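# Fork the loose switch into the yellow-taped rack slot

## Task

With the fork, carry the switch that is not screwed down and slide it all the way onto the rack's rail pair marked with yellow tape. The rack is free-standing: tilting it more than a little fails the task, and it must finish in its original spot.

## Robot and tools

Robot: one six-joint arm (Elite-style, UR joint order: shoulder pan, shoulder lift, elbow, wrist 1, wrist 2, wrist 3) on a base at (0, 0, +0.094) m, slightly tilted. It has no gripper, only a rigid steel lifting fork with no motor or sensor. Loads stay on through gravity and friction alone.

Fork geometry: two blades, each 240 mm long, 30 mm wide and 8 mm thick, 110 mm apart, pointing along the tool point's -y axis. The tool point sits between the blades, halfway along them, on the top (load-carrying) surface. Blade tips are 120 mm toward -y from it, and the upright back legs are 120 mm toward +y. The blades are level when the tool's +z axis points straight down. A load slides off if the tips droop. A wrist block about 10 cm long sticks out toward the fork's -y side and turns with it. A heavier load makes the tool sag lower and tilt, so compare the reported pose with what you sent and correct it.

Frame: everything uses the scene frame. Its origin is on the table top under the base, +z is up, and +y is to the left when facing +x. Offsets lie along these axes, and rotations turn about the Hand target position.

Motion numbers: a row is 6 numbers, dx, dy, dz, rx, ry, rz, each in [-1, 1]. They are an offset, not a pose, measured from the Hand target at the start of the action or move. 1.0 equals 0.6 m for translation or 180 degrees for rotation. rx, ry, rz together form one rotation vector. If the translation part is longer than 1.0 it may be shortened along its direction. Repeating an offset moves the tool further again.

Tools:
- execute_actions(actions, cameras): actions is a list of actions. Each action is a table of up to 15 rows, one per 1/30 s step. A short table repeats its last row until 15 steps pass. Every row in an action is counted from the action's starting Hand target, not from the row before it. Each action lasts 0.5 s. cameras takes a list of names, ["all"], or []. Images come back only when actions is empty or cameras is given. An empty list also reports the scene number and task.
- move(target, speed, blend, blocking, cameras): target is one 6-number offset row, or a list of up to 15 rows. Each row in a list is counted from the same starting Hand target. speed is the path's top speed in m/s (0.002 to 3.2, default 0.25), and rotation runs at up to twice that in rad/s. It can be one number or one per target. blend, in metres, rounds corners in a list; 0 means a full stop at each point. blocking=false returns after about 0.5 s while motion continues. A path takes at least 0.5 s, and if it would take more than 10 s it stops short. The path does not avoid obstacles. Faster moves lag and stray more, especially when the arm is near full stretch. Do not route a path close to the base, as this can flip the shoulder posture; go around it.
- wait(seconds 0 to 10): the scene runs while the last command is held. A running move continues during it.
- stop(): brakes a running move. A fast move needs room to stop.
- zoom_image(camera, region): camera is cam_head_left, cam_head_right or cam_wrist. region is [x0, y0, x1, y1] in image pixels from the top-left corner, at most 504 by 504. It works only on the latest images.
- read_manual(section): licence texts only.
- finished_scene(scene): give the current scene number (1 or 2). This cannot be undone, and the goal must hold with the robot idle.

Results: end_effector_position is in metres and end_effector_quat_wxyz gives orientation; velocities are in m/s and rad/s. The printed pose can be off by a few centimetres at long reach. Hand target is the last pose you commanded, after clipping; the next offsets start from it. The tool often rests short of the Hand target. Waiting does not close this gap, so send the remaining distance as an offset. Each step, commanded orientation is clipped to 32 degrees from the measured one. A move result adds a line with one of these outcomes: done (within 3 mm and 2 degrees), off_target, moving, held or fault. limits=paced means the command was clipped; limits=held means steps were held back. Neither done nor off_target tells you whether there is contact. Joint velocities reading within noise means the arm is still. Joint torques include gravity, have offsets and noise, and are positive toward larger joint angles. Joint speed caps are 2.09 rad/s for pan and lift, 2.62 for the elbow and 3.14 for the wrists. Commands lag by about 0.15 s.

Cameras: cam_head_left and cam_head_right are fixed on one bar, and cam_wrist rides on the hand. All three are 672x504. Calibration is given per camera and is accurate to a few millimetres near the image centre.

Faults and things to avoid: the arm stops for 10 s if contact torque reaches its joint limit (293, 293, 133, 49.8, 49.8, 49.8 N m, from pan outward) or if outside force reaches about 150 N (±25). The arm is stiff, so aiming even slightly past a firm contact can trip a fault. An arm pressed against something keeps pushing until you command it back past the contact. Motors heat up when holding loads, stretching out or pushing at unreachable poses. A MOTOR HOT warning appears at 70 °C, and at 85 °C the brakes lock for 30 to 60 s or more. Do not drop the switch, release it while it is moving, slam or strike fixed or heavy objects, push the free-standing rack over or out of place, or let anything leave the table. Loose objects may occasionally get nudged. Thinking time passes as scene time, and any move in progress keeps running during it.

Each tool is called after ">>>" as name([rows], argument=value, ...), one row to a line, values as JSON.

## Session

>>> execute_actions(actions=[])

Scene clock: 0.00 s.
end_effector_position=(+0.3721, -0.1179, +0.2683) end_effector_quat_wxyz=(-0.171, +0.978, -0.115, +0.012)
Joint positions: [1.982 -1.736 2.436 -1.964 -1.402 0.575]
Joint velocities: within noise
Joint torques (N m): no reading
Hand target: +0.3721, -0.1179, +0.2683; -0.171, +0.978, -0.115, +0.012
camera_calibration:
cam_wrist: T_world_to_cam=[[0.971635, -0.232132, -0.0451733, -0.367249], [-0.231942, -0.972683, 0.00947392, -0.159603], [-0.0461385, 0.00127239, -0.998934, 0.379723], [0, 0, 0, 1]] pos_world=[0.337333, -0.240977, 0.364241]

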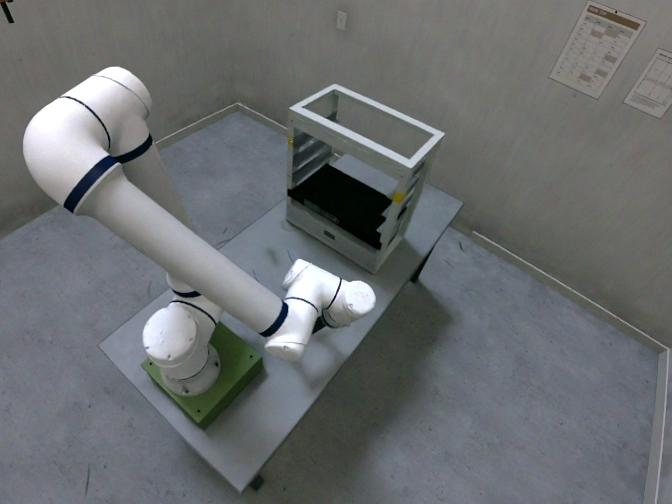

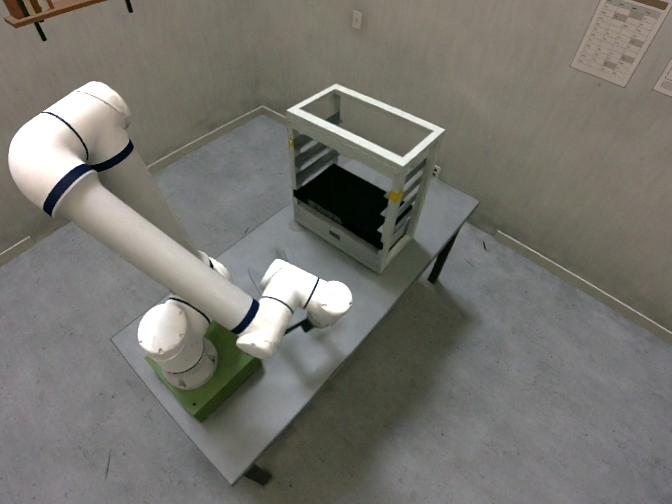

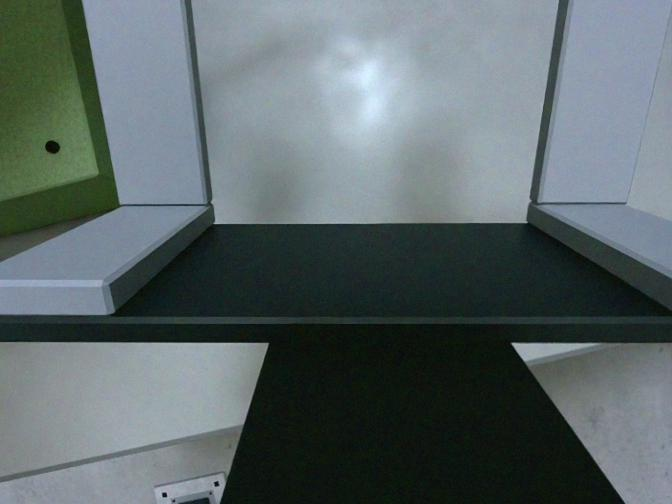

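>>> zoom_image(camera="cam_head_right", region=[270, 70, 460, 280])

>>> zoom_image(camera="cam_head_left", region=[270, 70, 460, 280])

Scaled by 2.400.

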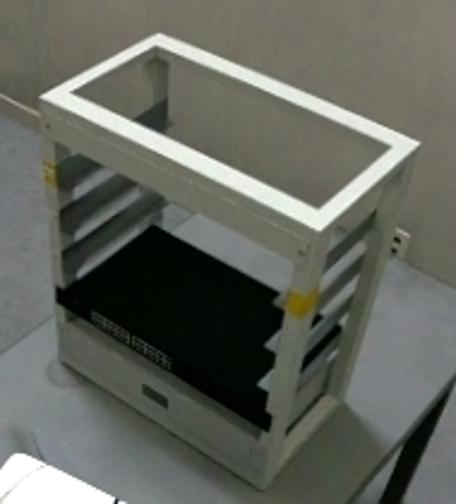

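Scaled by 2.400.

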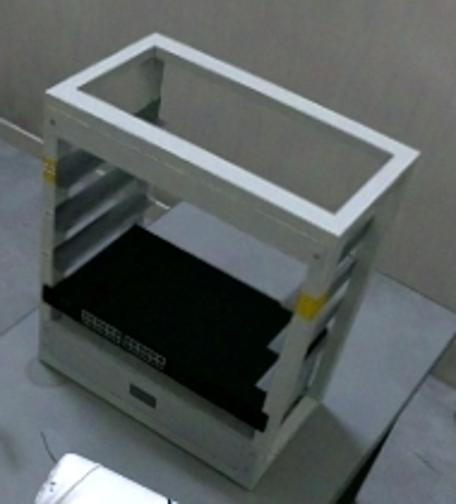

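>>> move([
  [0.297, -0.05, 0.2, 0, 0, 0],
  [0.413, 0.163, 0.35, -0.0751, 0.0925, -0.4418],
], speed=0.4, blend=[0.05, 0])

>>> move(target=[0.15, 0.02, 0.1, -0.034, -0.4988, 0], speed=0.4, cameras=["all"])

Scene clock: 21.23 s.
end_effector_position=(+0.6199, -0.0201, +0.4783) end_effector_quat_wxyz=(+0.000, +0.683, -0.730, +0.000)
Joint positions: [2.778 -1.965 2.115 -1.706 -1.57 2.798]
Joint torques (N m): [7.47 -6.95 -101.57 -5.61 -1.66 3.42]
Hand target: +0.6199, -0.0201, +0.4783; +0.000, +0.683, -0.730, +0.000
Off the commanded pose: 0.000 m, 0 deg.
move: done

Scene clock: 24.10 s.
end_effector_position=(+0.7099, -0.0081, +0.5383) end_effector_quat_wxyz=(+0.482, -0.483, +0.516, -0.517)
Joint positions: [2.773 -1.082 2.497 -4.542 -1.224 3.14]
Joint torques (N m): [8.9 -51.27 -36.19 -9.56 -2.21 3.3]
Hand target: +0.7099, -0.0081, +0.5383; +0.482, -0.483, +0.516, -0.517
Off the commanded pose: 0.000 m, 0 deg.
move: done
camera_calibration:
cam_wrist: T_world_to_cam=[[-0.0413823, -0.999083, -0.0109793, 0.0366949], [-0.345855, 0.0246331, -0.937965, 0.621994], [0.937375, -0.0350179, -0.346557, -0.384815], [0, 0, 0, 1]] pos_world=[0.577355, 0.00786418, 0.450451]

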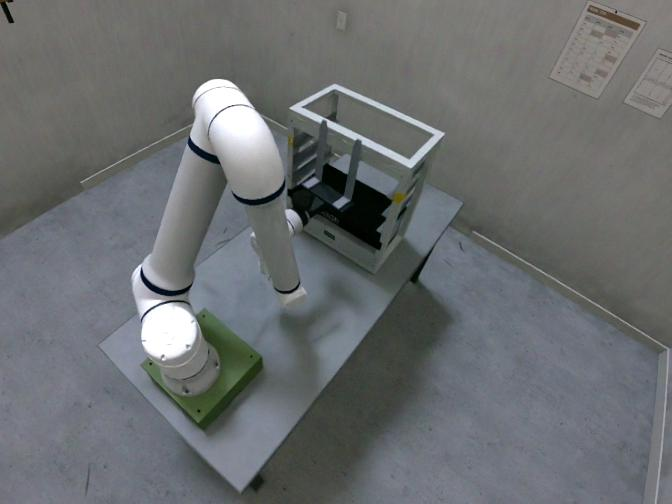

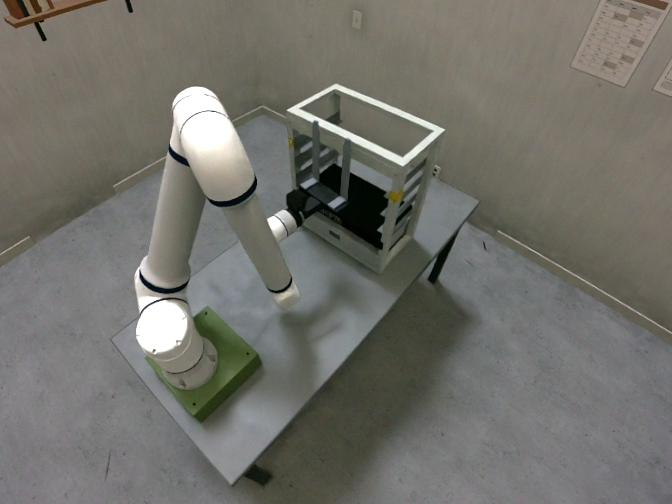

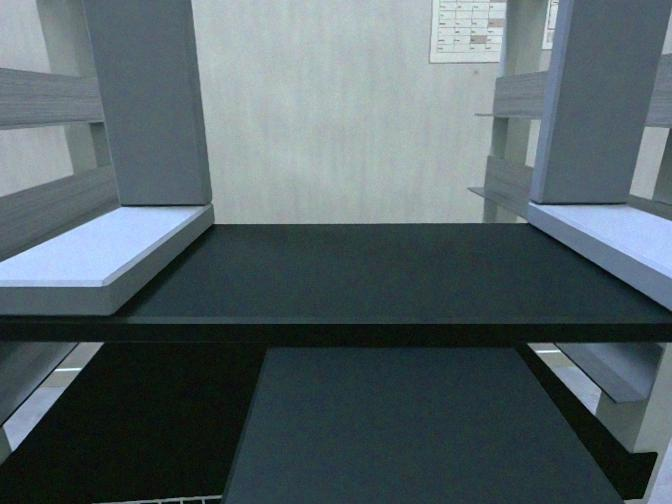

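>>> move(target=[-0.02, 0, -0.3, 0, 0, 0], speed=0.4, cameras=["all"])

>>> zoom_image(camera="cam_wrist", region=[190, 0, 560, 230])

Scene clock: 30.97 s.
end_effector_position=(+0.6979, -0.0081, +0.3584) end_effector_quat_wxyz=(+0.482, -0.483, +0.516, -0.517)
Joint positions: [2.761 -0.61 2.433 -4.95 -1.212 3.14]
Joint torques (N m): [-22.69 -66.71 -2.68 -9.81 1.49 3.64]
Hand target: +0.6979, -0.0081, +0.3583; +0.482, -0.483, +0.516, -0.517
Off the commanded pose: 0.000 m, 0 deg.
move: done
camera_calibration:
cam_wrist: T_world_to_cam=[[-0.0413855, -0.999083, -0.010992, 0.0342283], [-0.345678, 0.0246395, -0.93803, 0.449021], [0.93744, -0.0350211, -0.34638, -0.435997], [0, 0, 0, 1]] pos_world=[0.565354, 0.00786418, 0.270551]

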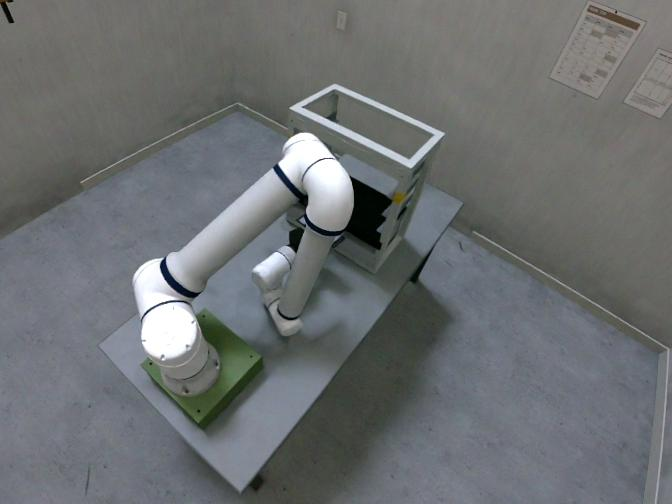

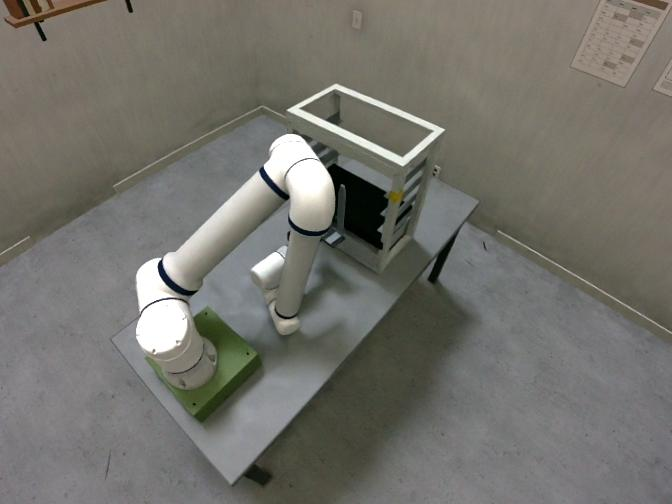

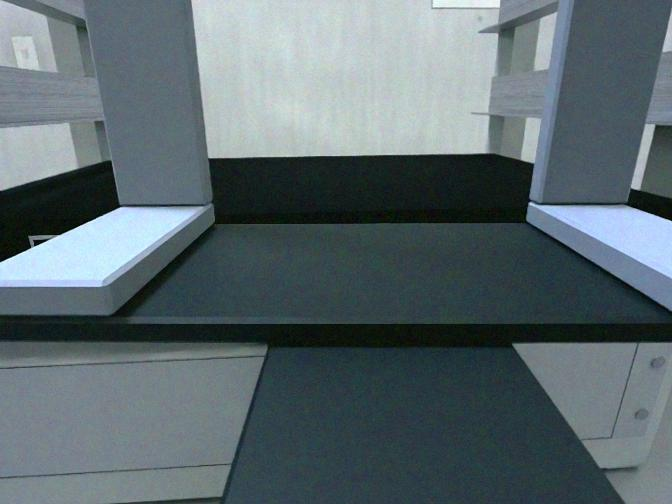

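Scaled by 1.362.

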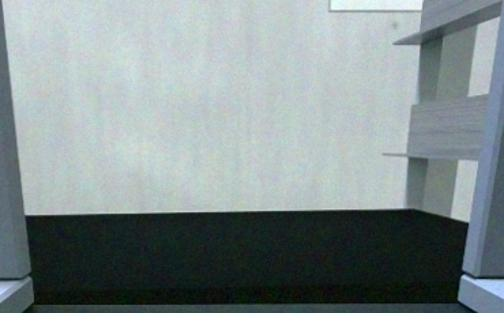

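>>> zoom_image(camera="cam_wrist", region=[0, 330, 300, 504])

>>> zoom_image(camera="cam_wrist", region=[500, 330, 672, 504])

>>> move(target=[0, 0, 0.19, 0, 0, 0], speed=0.4, cameras=["cam_wrist"])

>>> zoom_image(camera="cam_wrist", region=[0, 330, 300, 504])

>>> zoom_image(camera="cam_wrist", region=[500, 330, 672, 504])

Scaled by 1.680.

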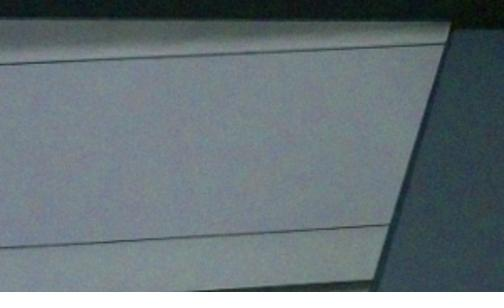

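Scaled by 2.897.

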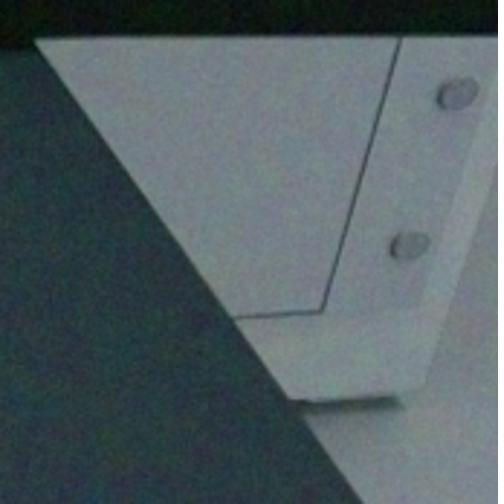

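Scene clock: 62.87 s.
end_effector_position=(+0.6979, -0.0081, +0.4722) end_effector_quat_wxyz=(+0.482, -0.483, +0.516, -0.517)
Joint positions: [2.76 -0.905 2.505 -4.727 -1.211 3.14]
Joint torques (N m): [9.5 -86.51 4.91 -4.4 -2.05 -2.23]
Hand target: +0.6979, -0.0081, +0.4723; +0.482, -0.483, +0.516, -0.517
Off the commanded pose: 0.000 m, 0 deg.
move: done
camera_calibration:
cam_wrist: T_world_to_cam=[[-0.041381, -0.999083, -0.0109975, 0.0354788], [-0.345558, 0.0246386, -0.938074, 0.555718], [0.937485, -0.0350181, -0.346261, -0.39665], [0, 0, 0, 1]] pos_world=[0.565354, 0.00786417, 0.38435]
Images, in order (width x height): cam_wrist 672x504.

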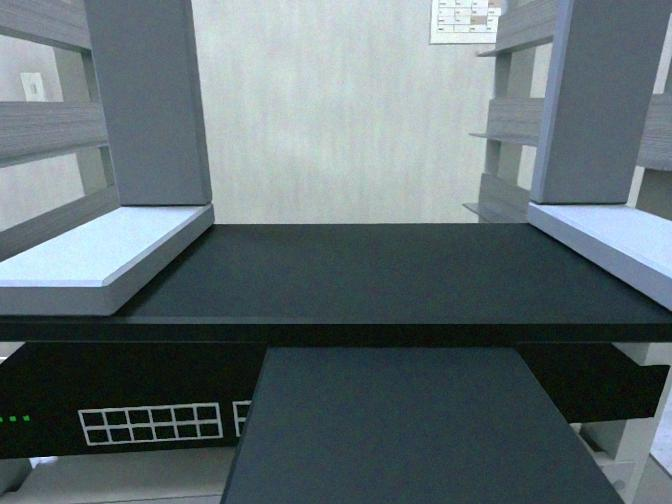

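Scaled by 1.680.

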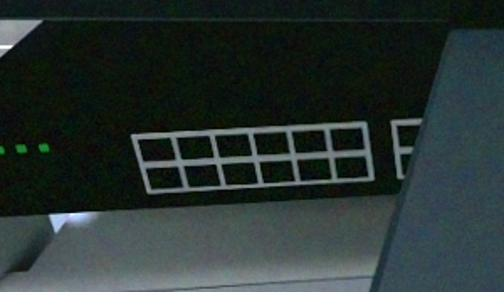

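Scaled by 2.897.

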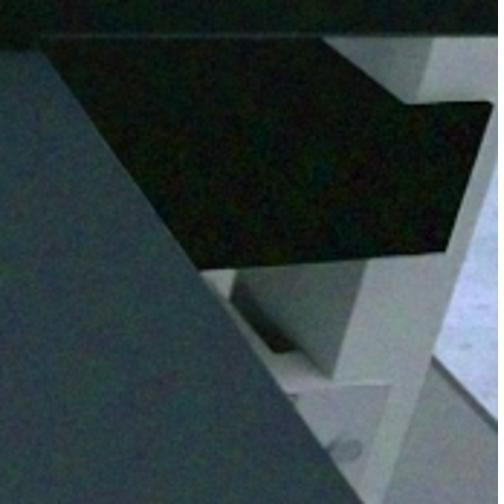

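>>> move(target=[-0.06, 0.0135, 0, 0, 0, 0.0311], cameras=["all"])

>>> zoom_image(camera="cam_wrist", region=[0, 330, 300, 504])

>>> zoom_image(camera="cam_wrist", region=[500, 330, 672, 504])

Scene clock: 81.70 s.
end_effector_position=(+0.6620, +0.0000, +0.4723) end_effector_quat_wxyz=(+0.507, -0.508, +0.492, -0.493)
Joint positions: [2.658 -0.899 2.576 -4.804 -1.012 3.139]
Joint torques (N m): [-19.49 -52.9 11.4 -8.67 1.12 -2.51]
Hand target: +0.6619, +0.0000, +0.4723; +0.507, -0.508, +0.492, -0.493
Off the commanded pose: 0.000 m, 0 deg.
move: done
camera_calibration:
cam_wrist: T_world_to_cam=[[0.056061, -0.998366, -0.0110691, -0.0223427], [-0.346322, -0.00904633, -0.938072, 0.543703], [0.936439, 0.0564227, -0.346263, -0.361966], [0, 0, 0, 1]] pos_world=[0.528508, 0.0030354, 0.38445]

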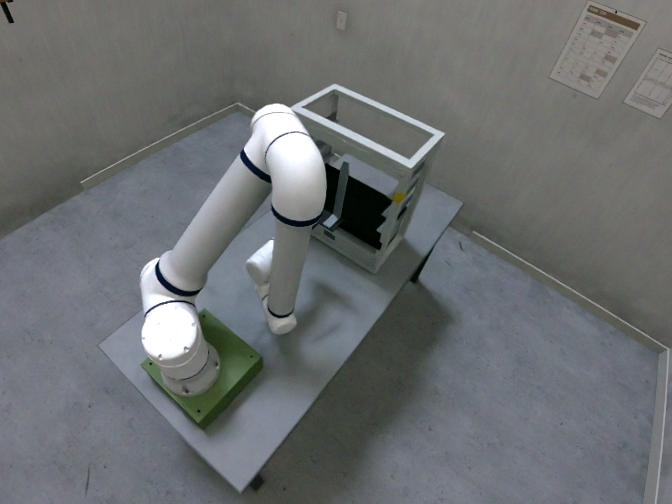

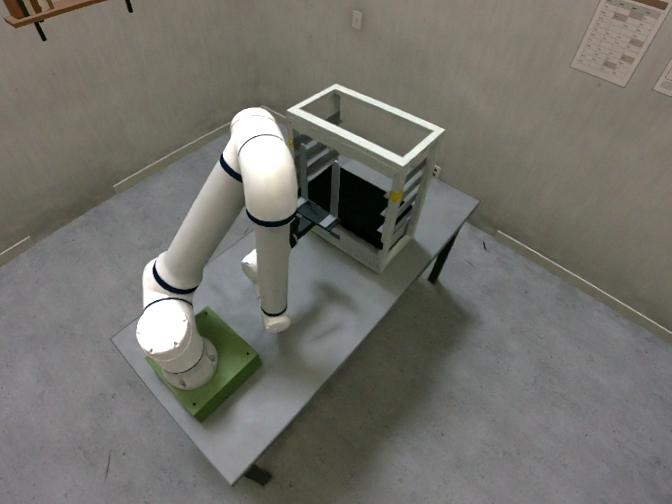

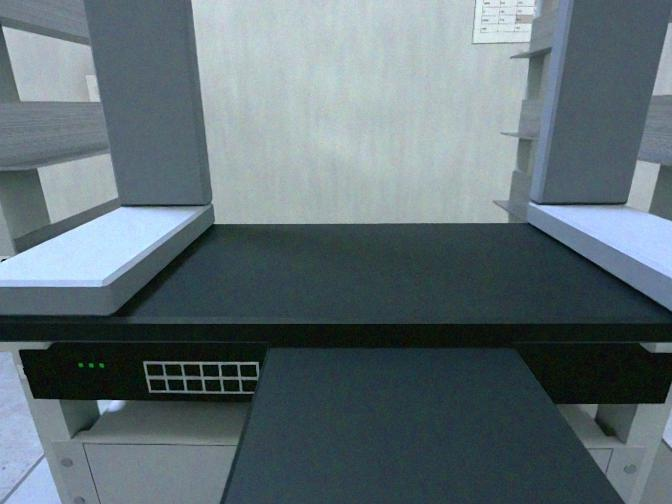

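Scaled by 1.680.

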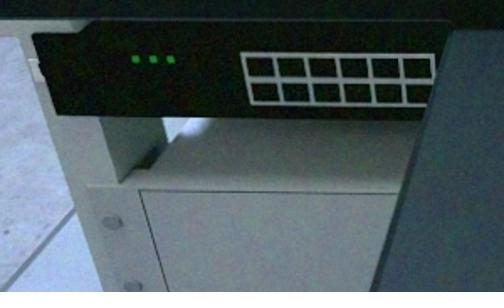

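Scaled by 2.897.

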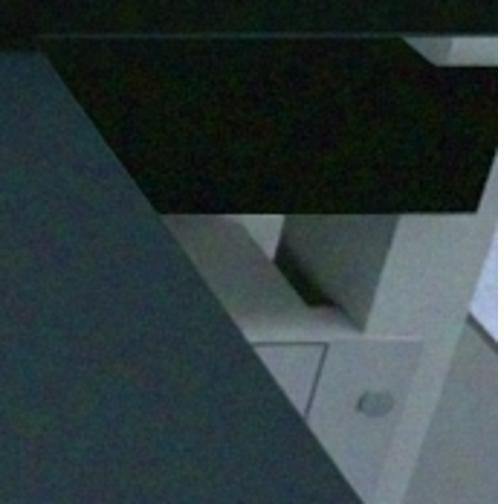

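>>> zoom_image(camera="cam_wrist", region=[0, 300, 60, 360])

>>> zoom_image(camera="cam_wrist", region=[612, 300, 672, 360])

>>> zoom_image(camera="cam_wrist", region=[612, 350, 672, 410])

>>> zoom_image(camera="cam_wrist", region=[10, 350, 70, 410])

Scaled by 8.400.

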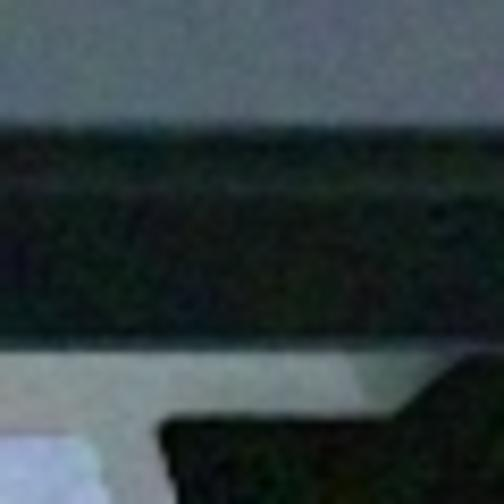

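Scaled by 8.400.

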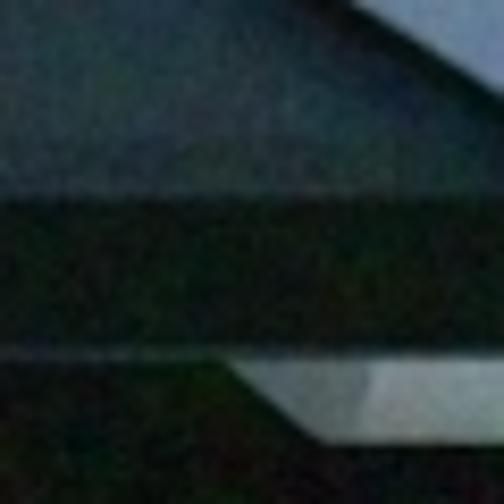

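Scaled by 8.400.

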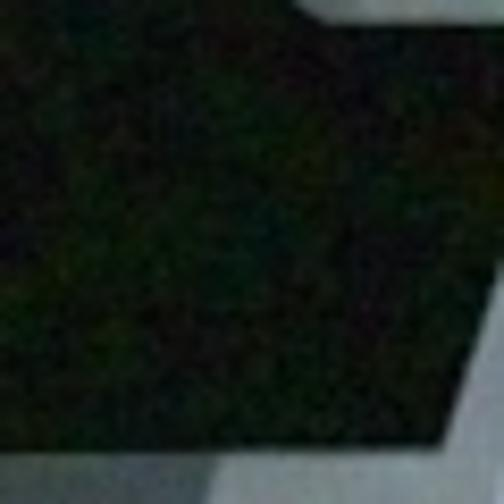

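Scaled by 8.400.

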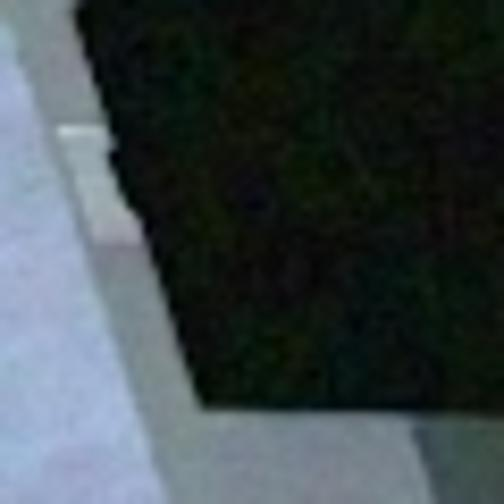

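>>> move([
  [-0.0698, 0.012, -0.15, -0.01483, 0.49978, 0],
  [-0.0698, 0.012, -0.5238, -0.01483, 0.49978, 0],
], speed=0.35, blend=[0.03, 0], cameras=["all"])

>>> zoom_image(camera="cam_head_right", region=[270, 120, 430, 280])

>>> zoom_image(camera="cam_head_left", region=[270, 120, 430, 280])

Scene clock: 129.93 s.
end_effector_position=(+0.6200, +0.0072, +0.1581) end_effector_quat_wxyz=(+0.000, +0.718, -0.696, +0.000)
Joint positions: [2.806 -1.612 2.526 -2.47 -1.569 2.728]
Joint torques (N m): [9.53 -24.28 -47.54 -10.14 2.22 3.41]
Hand target: +0.6200, +0.0072, +0.1580; +0.000, +0.718, -0.696, +0.000
Off the commanded pose: 0.000 m, 0 deg.
move: done
camera_calibration:
cam_wrist: T_world_to_cam=[[0.0186477, -0.99947, -0.0266677, 0.00935448], [-0.937652, -0.0267408, 0.346544, 0.398064], [-0.347074, 0.0185428, -0.937654, 0.457703], [0, 0, 0, 1]] pos_world=[0.531928, 0.011507, 0.29147]

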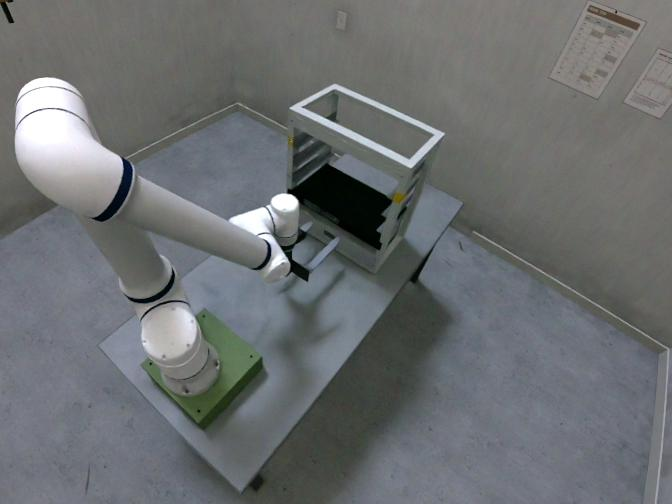

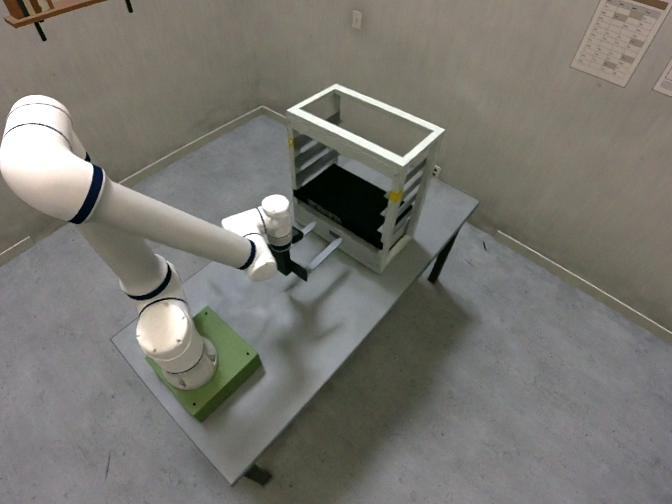

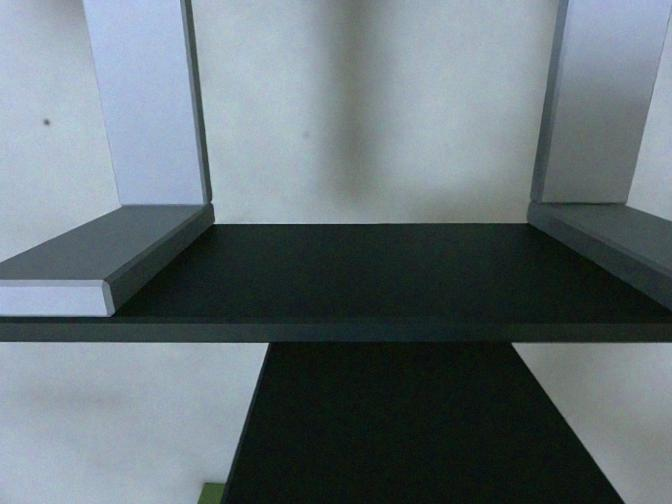

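Scaled by 3.150.

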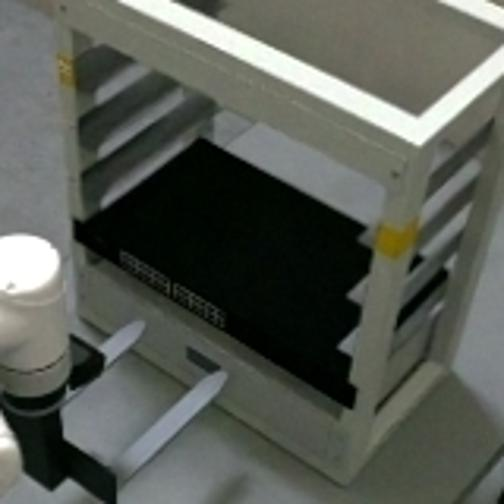

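Scaled by 3.150.

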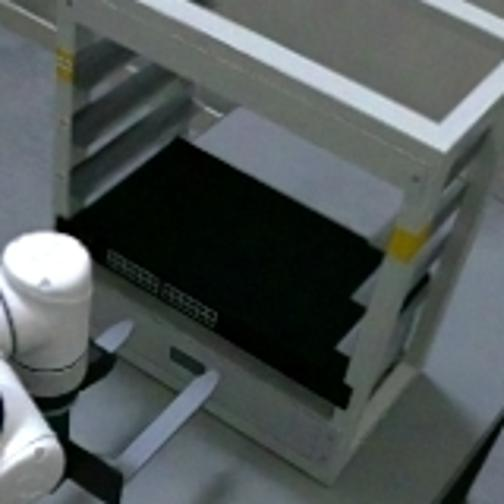

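>>> zoom_image(camera="cam_head_left", region=[295, 210, 345, 260])

>>> zoom_image(camera="cam_head_right", region=[300, 210, 350, 260])

Scaled by 10.080.

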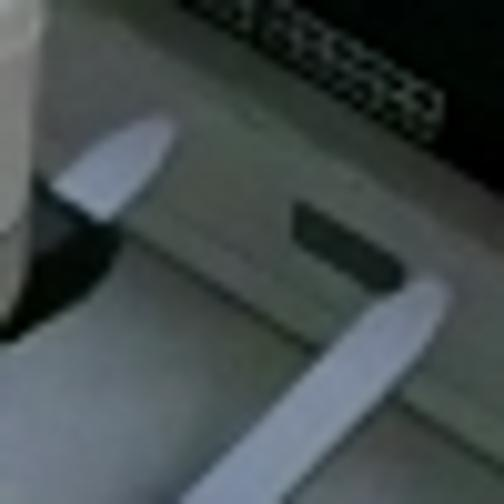

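Scaled by 10.080.

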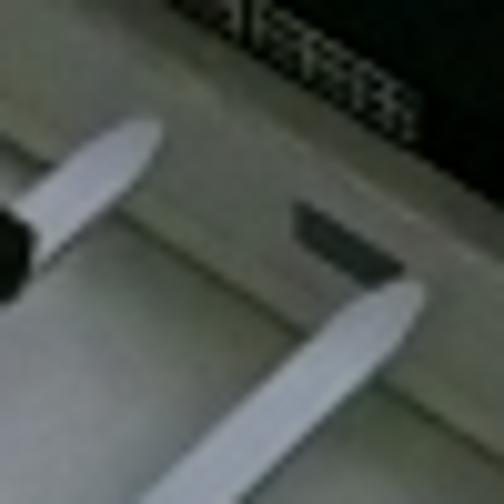

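>>> zoom_image(camera="cam_head_left", region=[355, 225, 405, 275])

>>> zoom_image(camera="cam_head_right", region=[355, 225, 405, 275])

>>> zoom_image(camera="cam_head_left", region=[270, 170, 320, 220])

>>> zoom_image(camera="cam_head_right", region=[270, 170, 320, 220])

Scaled by 10.080.

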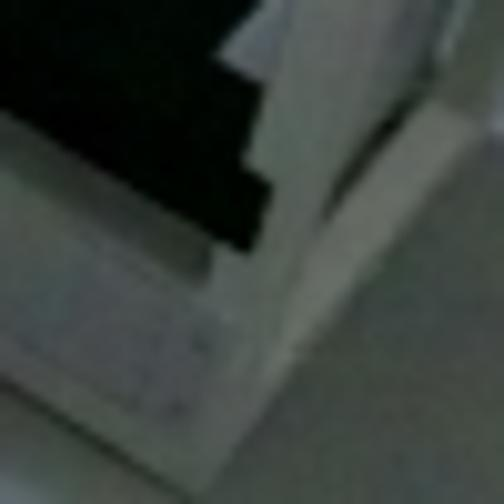

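Scaled by 10.080.

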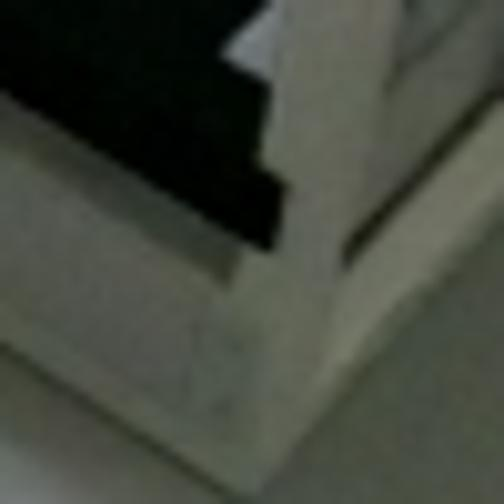

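Scaled by 10.080.

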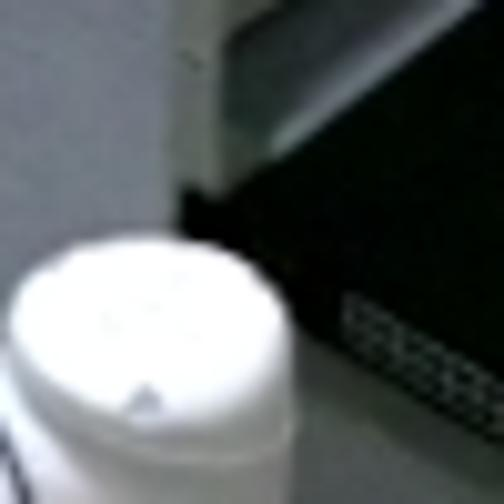

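Scaled by 10.080.

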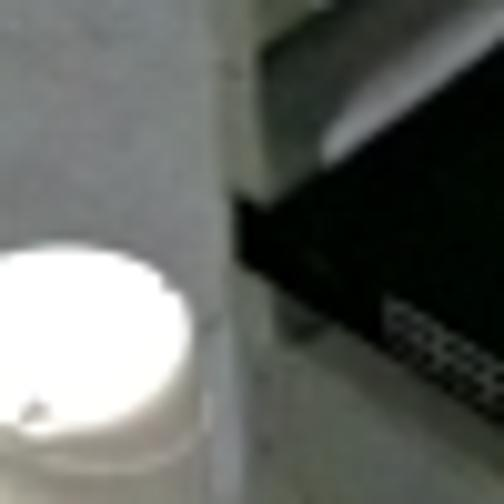

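>>> move(target=[0.3465, 0.0103, 0, 0, 0, 0], speed=0.15, cameras=["cam_wrist", "cam_head_left", "cam_head_right"])

Scene clock: 175.47 s.
end_effector_position=(+0.8277, +0.0134, +0.1580) end_effector_quat_wxyz=(+0.000, +0.718, -0.696, +0.000)
Joint positions: [2.934 -1.294 2.151 -2.414 -1.568 2.856]
Joint torques (N m): [9.83 -62.71 -75.24 -5.39 -1.21 3.52]
Hand target: +0.8279, +0.0134, +0.1580; +0.000, +0.718, -0.696, +0.000
Off the commanded pose: 0.000 m, 0 deg.
move: done
camera_calibration:
cam_wrist: T_world_to_cam=[[0.0186511, -0.99947, -0.0266665, 0.0116726], [-0.937685, -0.0267417, 0.346456, 0.593064], [-0.346986, 0.018543, -0.937687, 0.529526], [0, 0, 0, 1]] pos_world=[0.739628, 0.017707, 0.29137]

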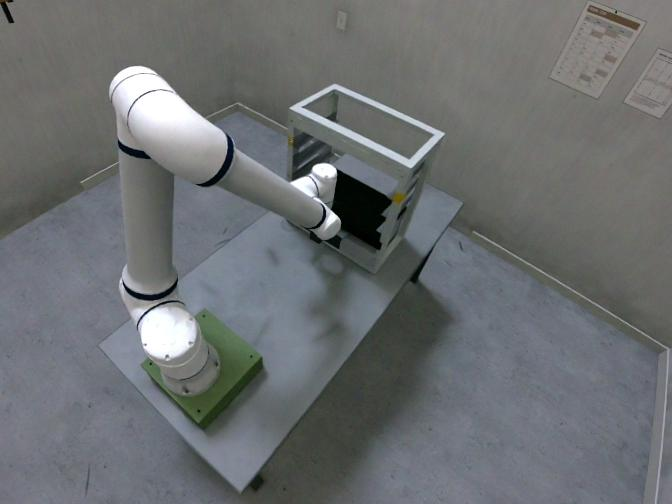

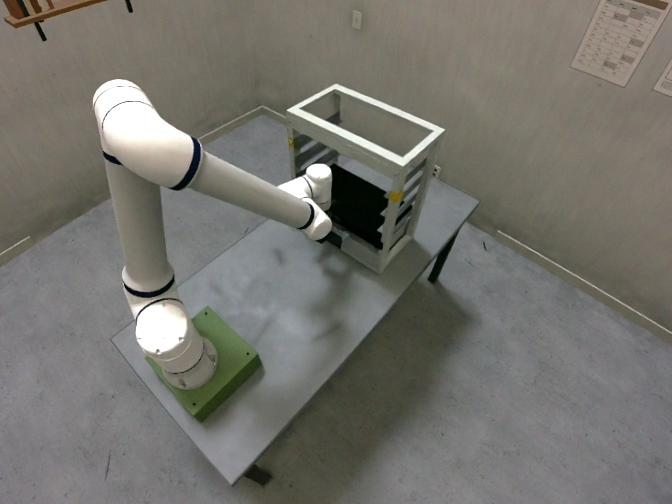

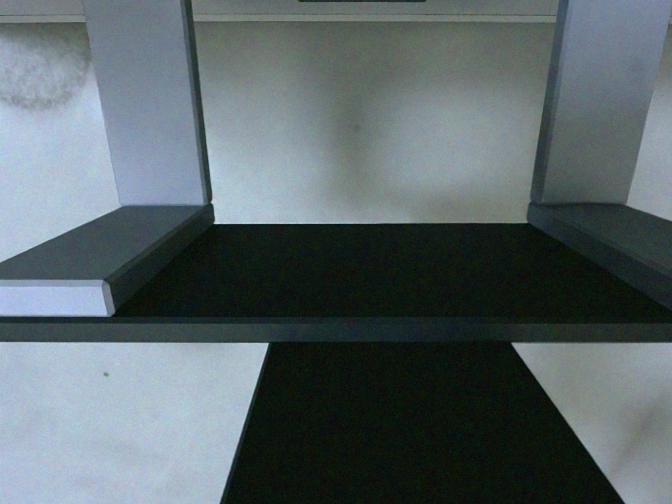

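>>> zoom_image(camera="cam_wrist", region=[0, 0, 90, 40])

>>> zoom_image(camera="cam_wrist", region=[195, 0, 285, 40])

>>> zoom_image(camera="cam_wrist", region=[470, 0, 560, 40])

>>> zoom_image(camera="cam_wrist", region=[280, 0, 480, 80])

Scaled by 5.600.

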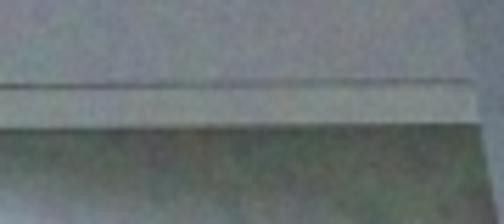

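Scaled by 5.600.

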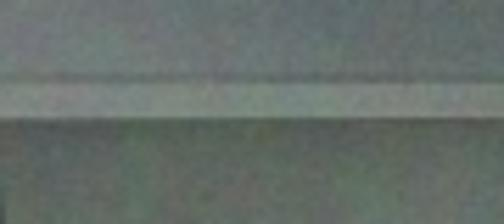

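Scaled by 5.600.

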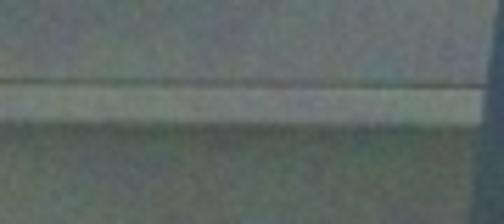

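Scaled by 2.520.

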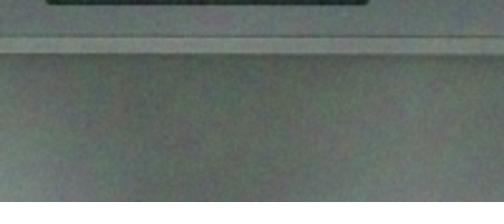

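>>> zoom_image(camera="cam_wrist", region=[205, 200, 255, 250])

>>> zoom_image(camera="cam_wrist", region=[490, 200, 540, 250])

>>> zoom_image(camera="cam_wrist", region=[0, 300, 50, 350])

>>> zoom_image(camera="cam_wrist", region=[622, 300, 672, 350])

Scaled by 10.080.

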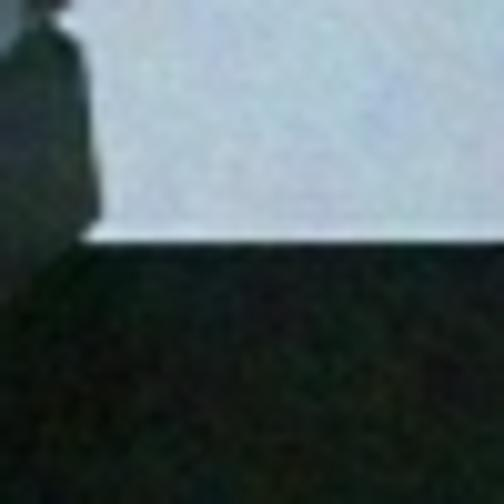

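Scaled by 10.080.

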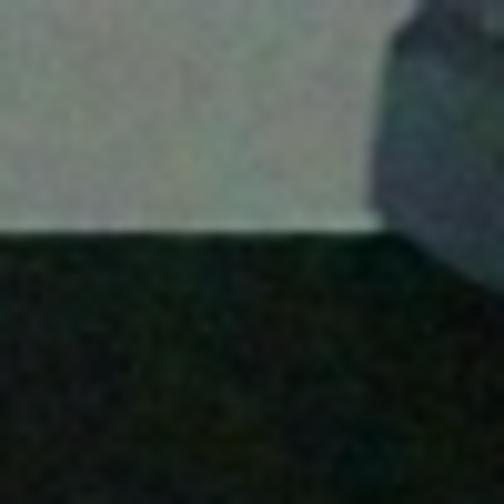

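Scaled by 10.080.

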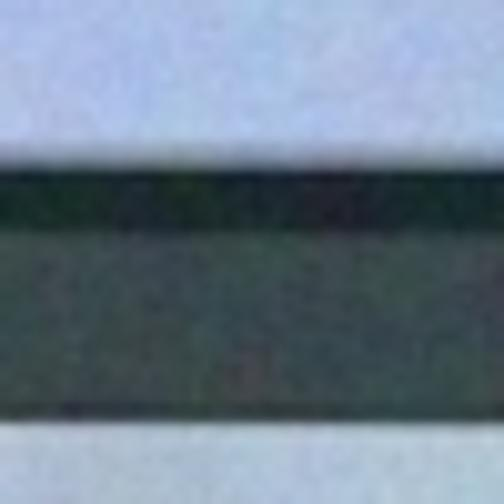

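Scaled by 10.080.

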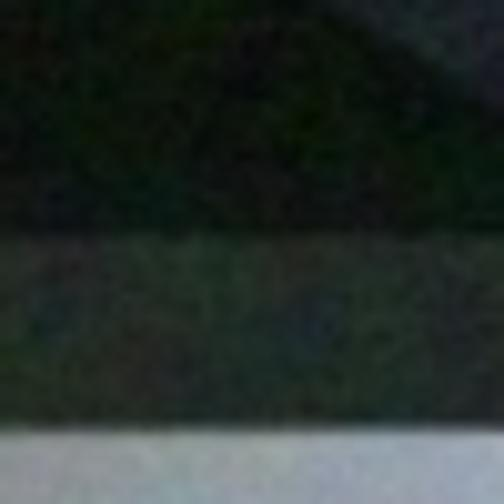

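>>> move(target=[0, 0, 0.0158, 0, 0, -0.00167], speed=0.05)

>>> move(target=[0, 0, 0.0067, 0, 0, 0], speed=0.015)

Scene clock: 216.03 s.
end_effector_position=(+0.8279, +0.0134, +0.1673) end_effector_quat_wxyz=(+0.000, +0.716, -0.698, +0.000)
Joint positions: [2.936 -1.307 2.145 -2.395 -1.568 2.863]
Joint torques (N m): [9.25 -90.05 -76.84 -5.37 -0.21 3.66]
Hand target: +0.8279, +0.0134, +0.1675; +0.000, +0.716, -0.698, +0.000
Off the commanded pose: 0.000 m, 0 deg.
move: done

Scene clock: 216.73 s.
end_effector_position=(+0.8279, +0.0134, +0.1713) end_effector_quat_wxyz=(+0.000, +0.716, -0.698, +0.000)
Joint positions: [2.936 -1.312 2.143 -2.387 -1.568 2.863]
Joint torques (N m): [8.18 -90.75 -76.92 -5.23 0.27 3.38]
Hand target: +0.8279, +0.0134, +0.1715; +0.000, +0.716, -0.698, +0.000
Off the commanded pose: 0.000 m, 0 deg.
move: done

>>> move(target=[0, 0, 0.0067, 0, 0, 0], speed=0.015)

>>> move(target=[0, 0, 0.0067, 0, 0, 0], speed=0.015)

Scene clock: 219.87 s.
end_effector_position=(+0.8279, +0.0134, +0.1752) end_effector_quat_wxyz=(+0.000, +0.716, -0.698, +0.000) end_effector_velocity=(-0.001, +0.000, +0.000) end_effector_angular_velocity=(+0.001, +0.003, +0.000)
Joint positions: [2.935 -1.318 2.14 -2.379 -1.568 2.863]
Joint velocities: [0 -0.001 -0.001 0.005 0 0]
Joint torques (N m): [-10.48 -116.89 -97.66 -12.28 0.4 0.78]
Hand target: +0.8279, +0.0134, +0.1756; +0.000, +0.716, -0.698, +0.000
Off the commanded pose: 0.000 m, 0 deg.
move: done

Scene clock: 220.57 s.
end_effector_position=(+0.8279, +0.0134, +0.1794) end_effector_quat_wxyz=(+0.000, +0.716, -0.698, +0.000) end_effector_velocity=(+0.000, +0.000, +0.003) end_effector_angular_velocity=(+0.000, -0.001, +0.000)
Joint positions: [2.935 -1.324 2.138 -2.371 -1.568 2.863]
Joint velocities: [0 -0.004 -0.002 0.005 0 0]
Joint torques (N m): [-12.45 -125.95 -114.82 -19.47 3.31 -1.67]
Hand target: +0.8279, +0.0134, +0.1796; +0.000, +0.716, -0.698, +0.000
Off the commanded pose: 0.000 m, 0 deg.
move: done

>>> move(target=[0, 0, 0.025, 0, 0, 0], speed=0.04, cameras=["cam_wrist"])

Scene clock: 223.60 s.
end_effector_position=(+0.8279, +0.0134, +0.1944) end_effector_quat_wxyz=(+0.000, +0.716, -0.698, +0.000)
Joint positions: [2.935 -1.344 2.128 -2.341 -1.568 2.863]
Joint torques (N m): [-17.13 -124.15 -117.05 -19.67 3.6 -1.97]
Hand target: +0.8279, +0.0134, +0.1946; +0.000, +0.716, -0.698, +0.000
Off the commanded pose: 0.000 m, 0 deg.
move: done
camera_calibration:
cam_wrist: T_world_to_cam=[[0.0133705, -0.999557, -0.026584, 0.0170104], [-0.937803, -0.0217595, 0.346486, 0.580757], [-0.346911, 0.0202979, -0.937679, 0.563564], [0, 0, 0, 1]] pos_world=[0.739914, 0.0182006, 0.32767]
Images, in order (width x height): cam_wrist 672x504.

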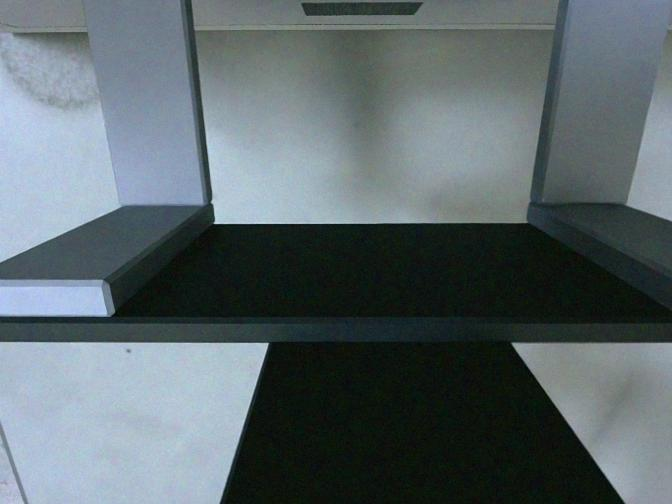

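>>> move(target=[-0.1, -0.00244, 0, 0, 0, 0], speed=0.08, cameras=["all"])

>>> zoom_image(camera="cam_head_left", region=[355, 225, 405, 275])

>>> zoom_image(camera="cam_head_right", region=[355, 225, 405, 275])

Scene clock: 241.53 s.
end_effector_position=(+0.7681, +0.0119, +0.1946) end_effector_quat_wxyz=(+0.000, +0.716, -0.698, +0.000)
Joint positions: [2.908 -1.432 2.238 -2.363 -1.568 2.835]
Joint torques (N m): [-21.44 -111.61 -90.11 -24.52 2.66 -2.52]
Hand target: +0.7679, +0.0119, +0.1946; +0.000, +0.716, -0.698, +0.000
Off the commanded pose: 0.000 m, 0 deg.
move: done
camera_calibration:
cam_wrist: T_world_to_cam=[[0.0133705, -0.999557, -0.026584, 0.0163159], [-0.937803, -0.0217595, 0.346486, 0.524574], [-0.346911, 0.0202979, -0.937679, 0.543037], [0, 0, 0, 1]] pos_world=[0.680114, 0.0167006, 0.32787]

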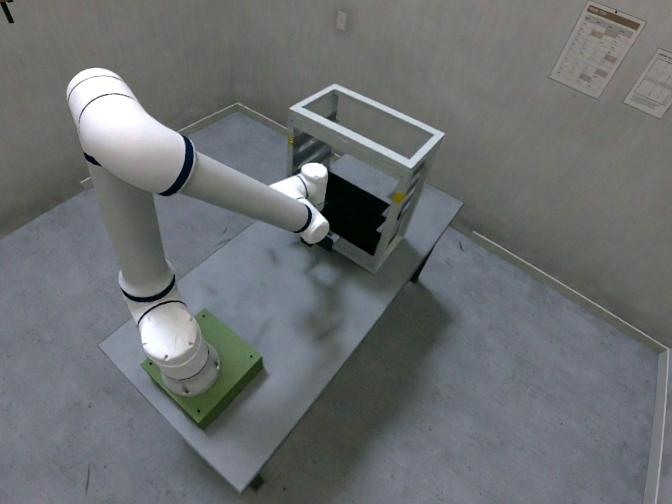

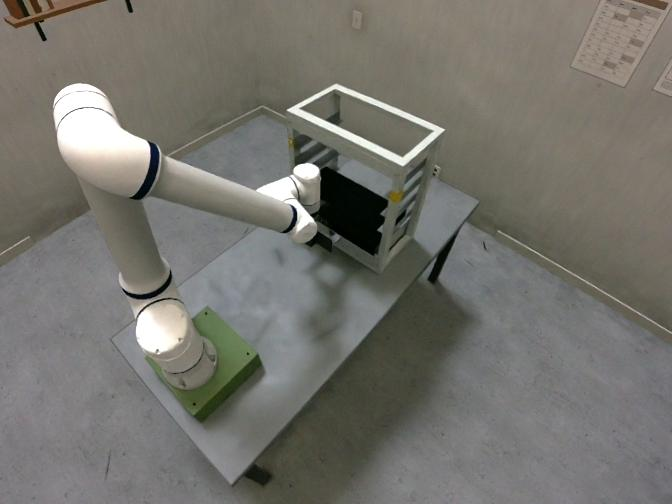

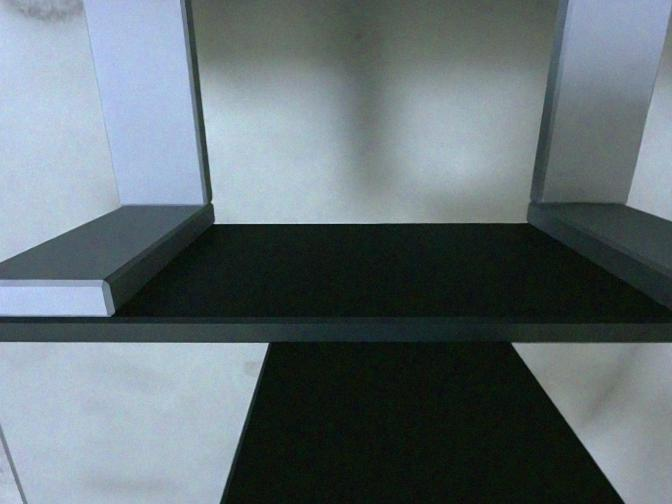

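Scaled by 10.080.

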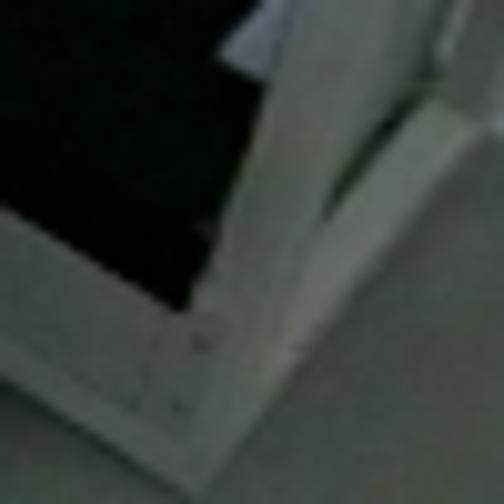

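Scaled by 10.080.

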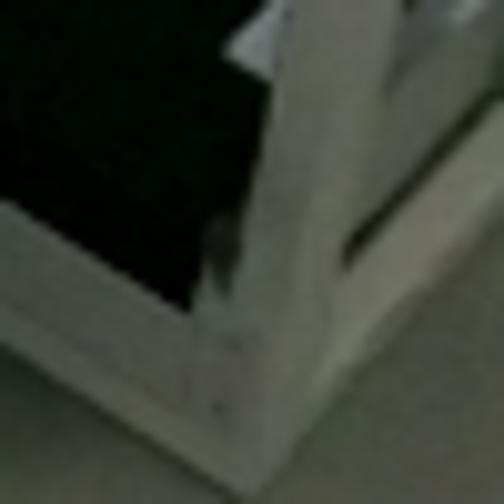

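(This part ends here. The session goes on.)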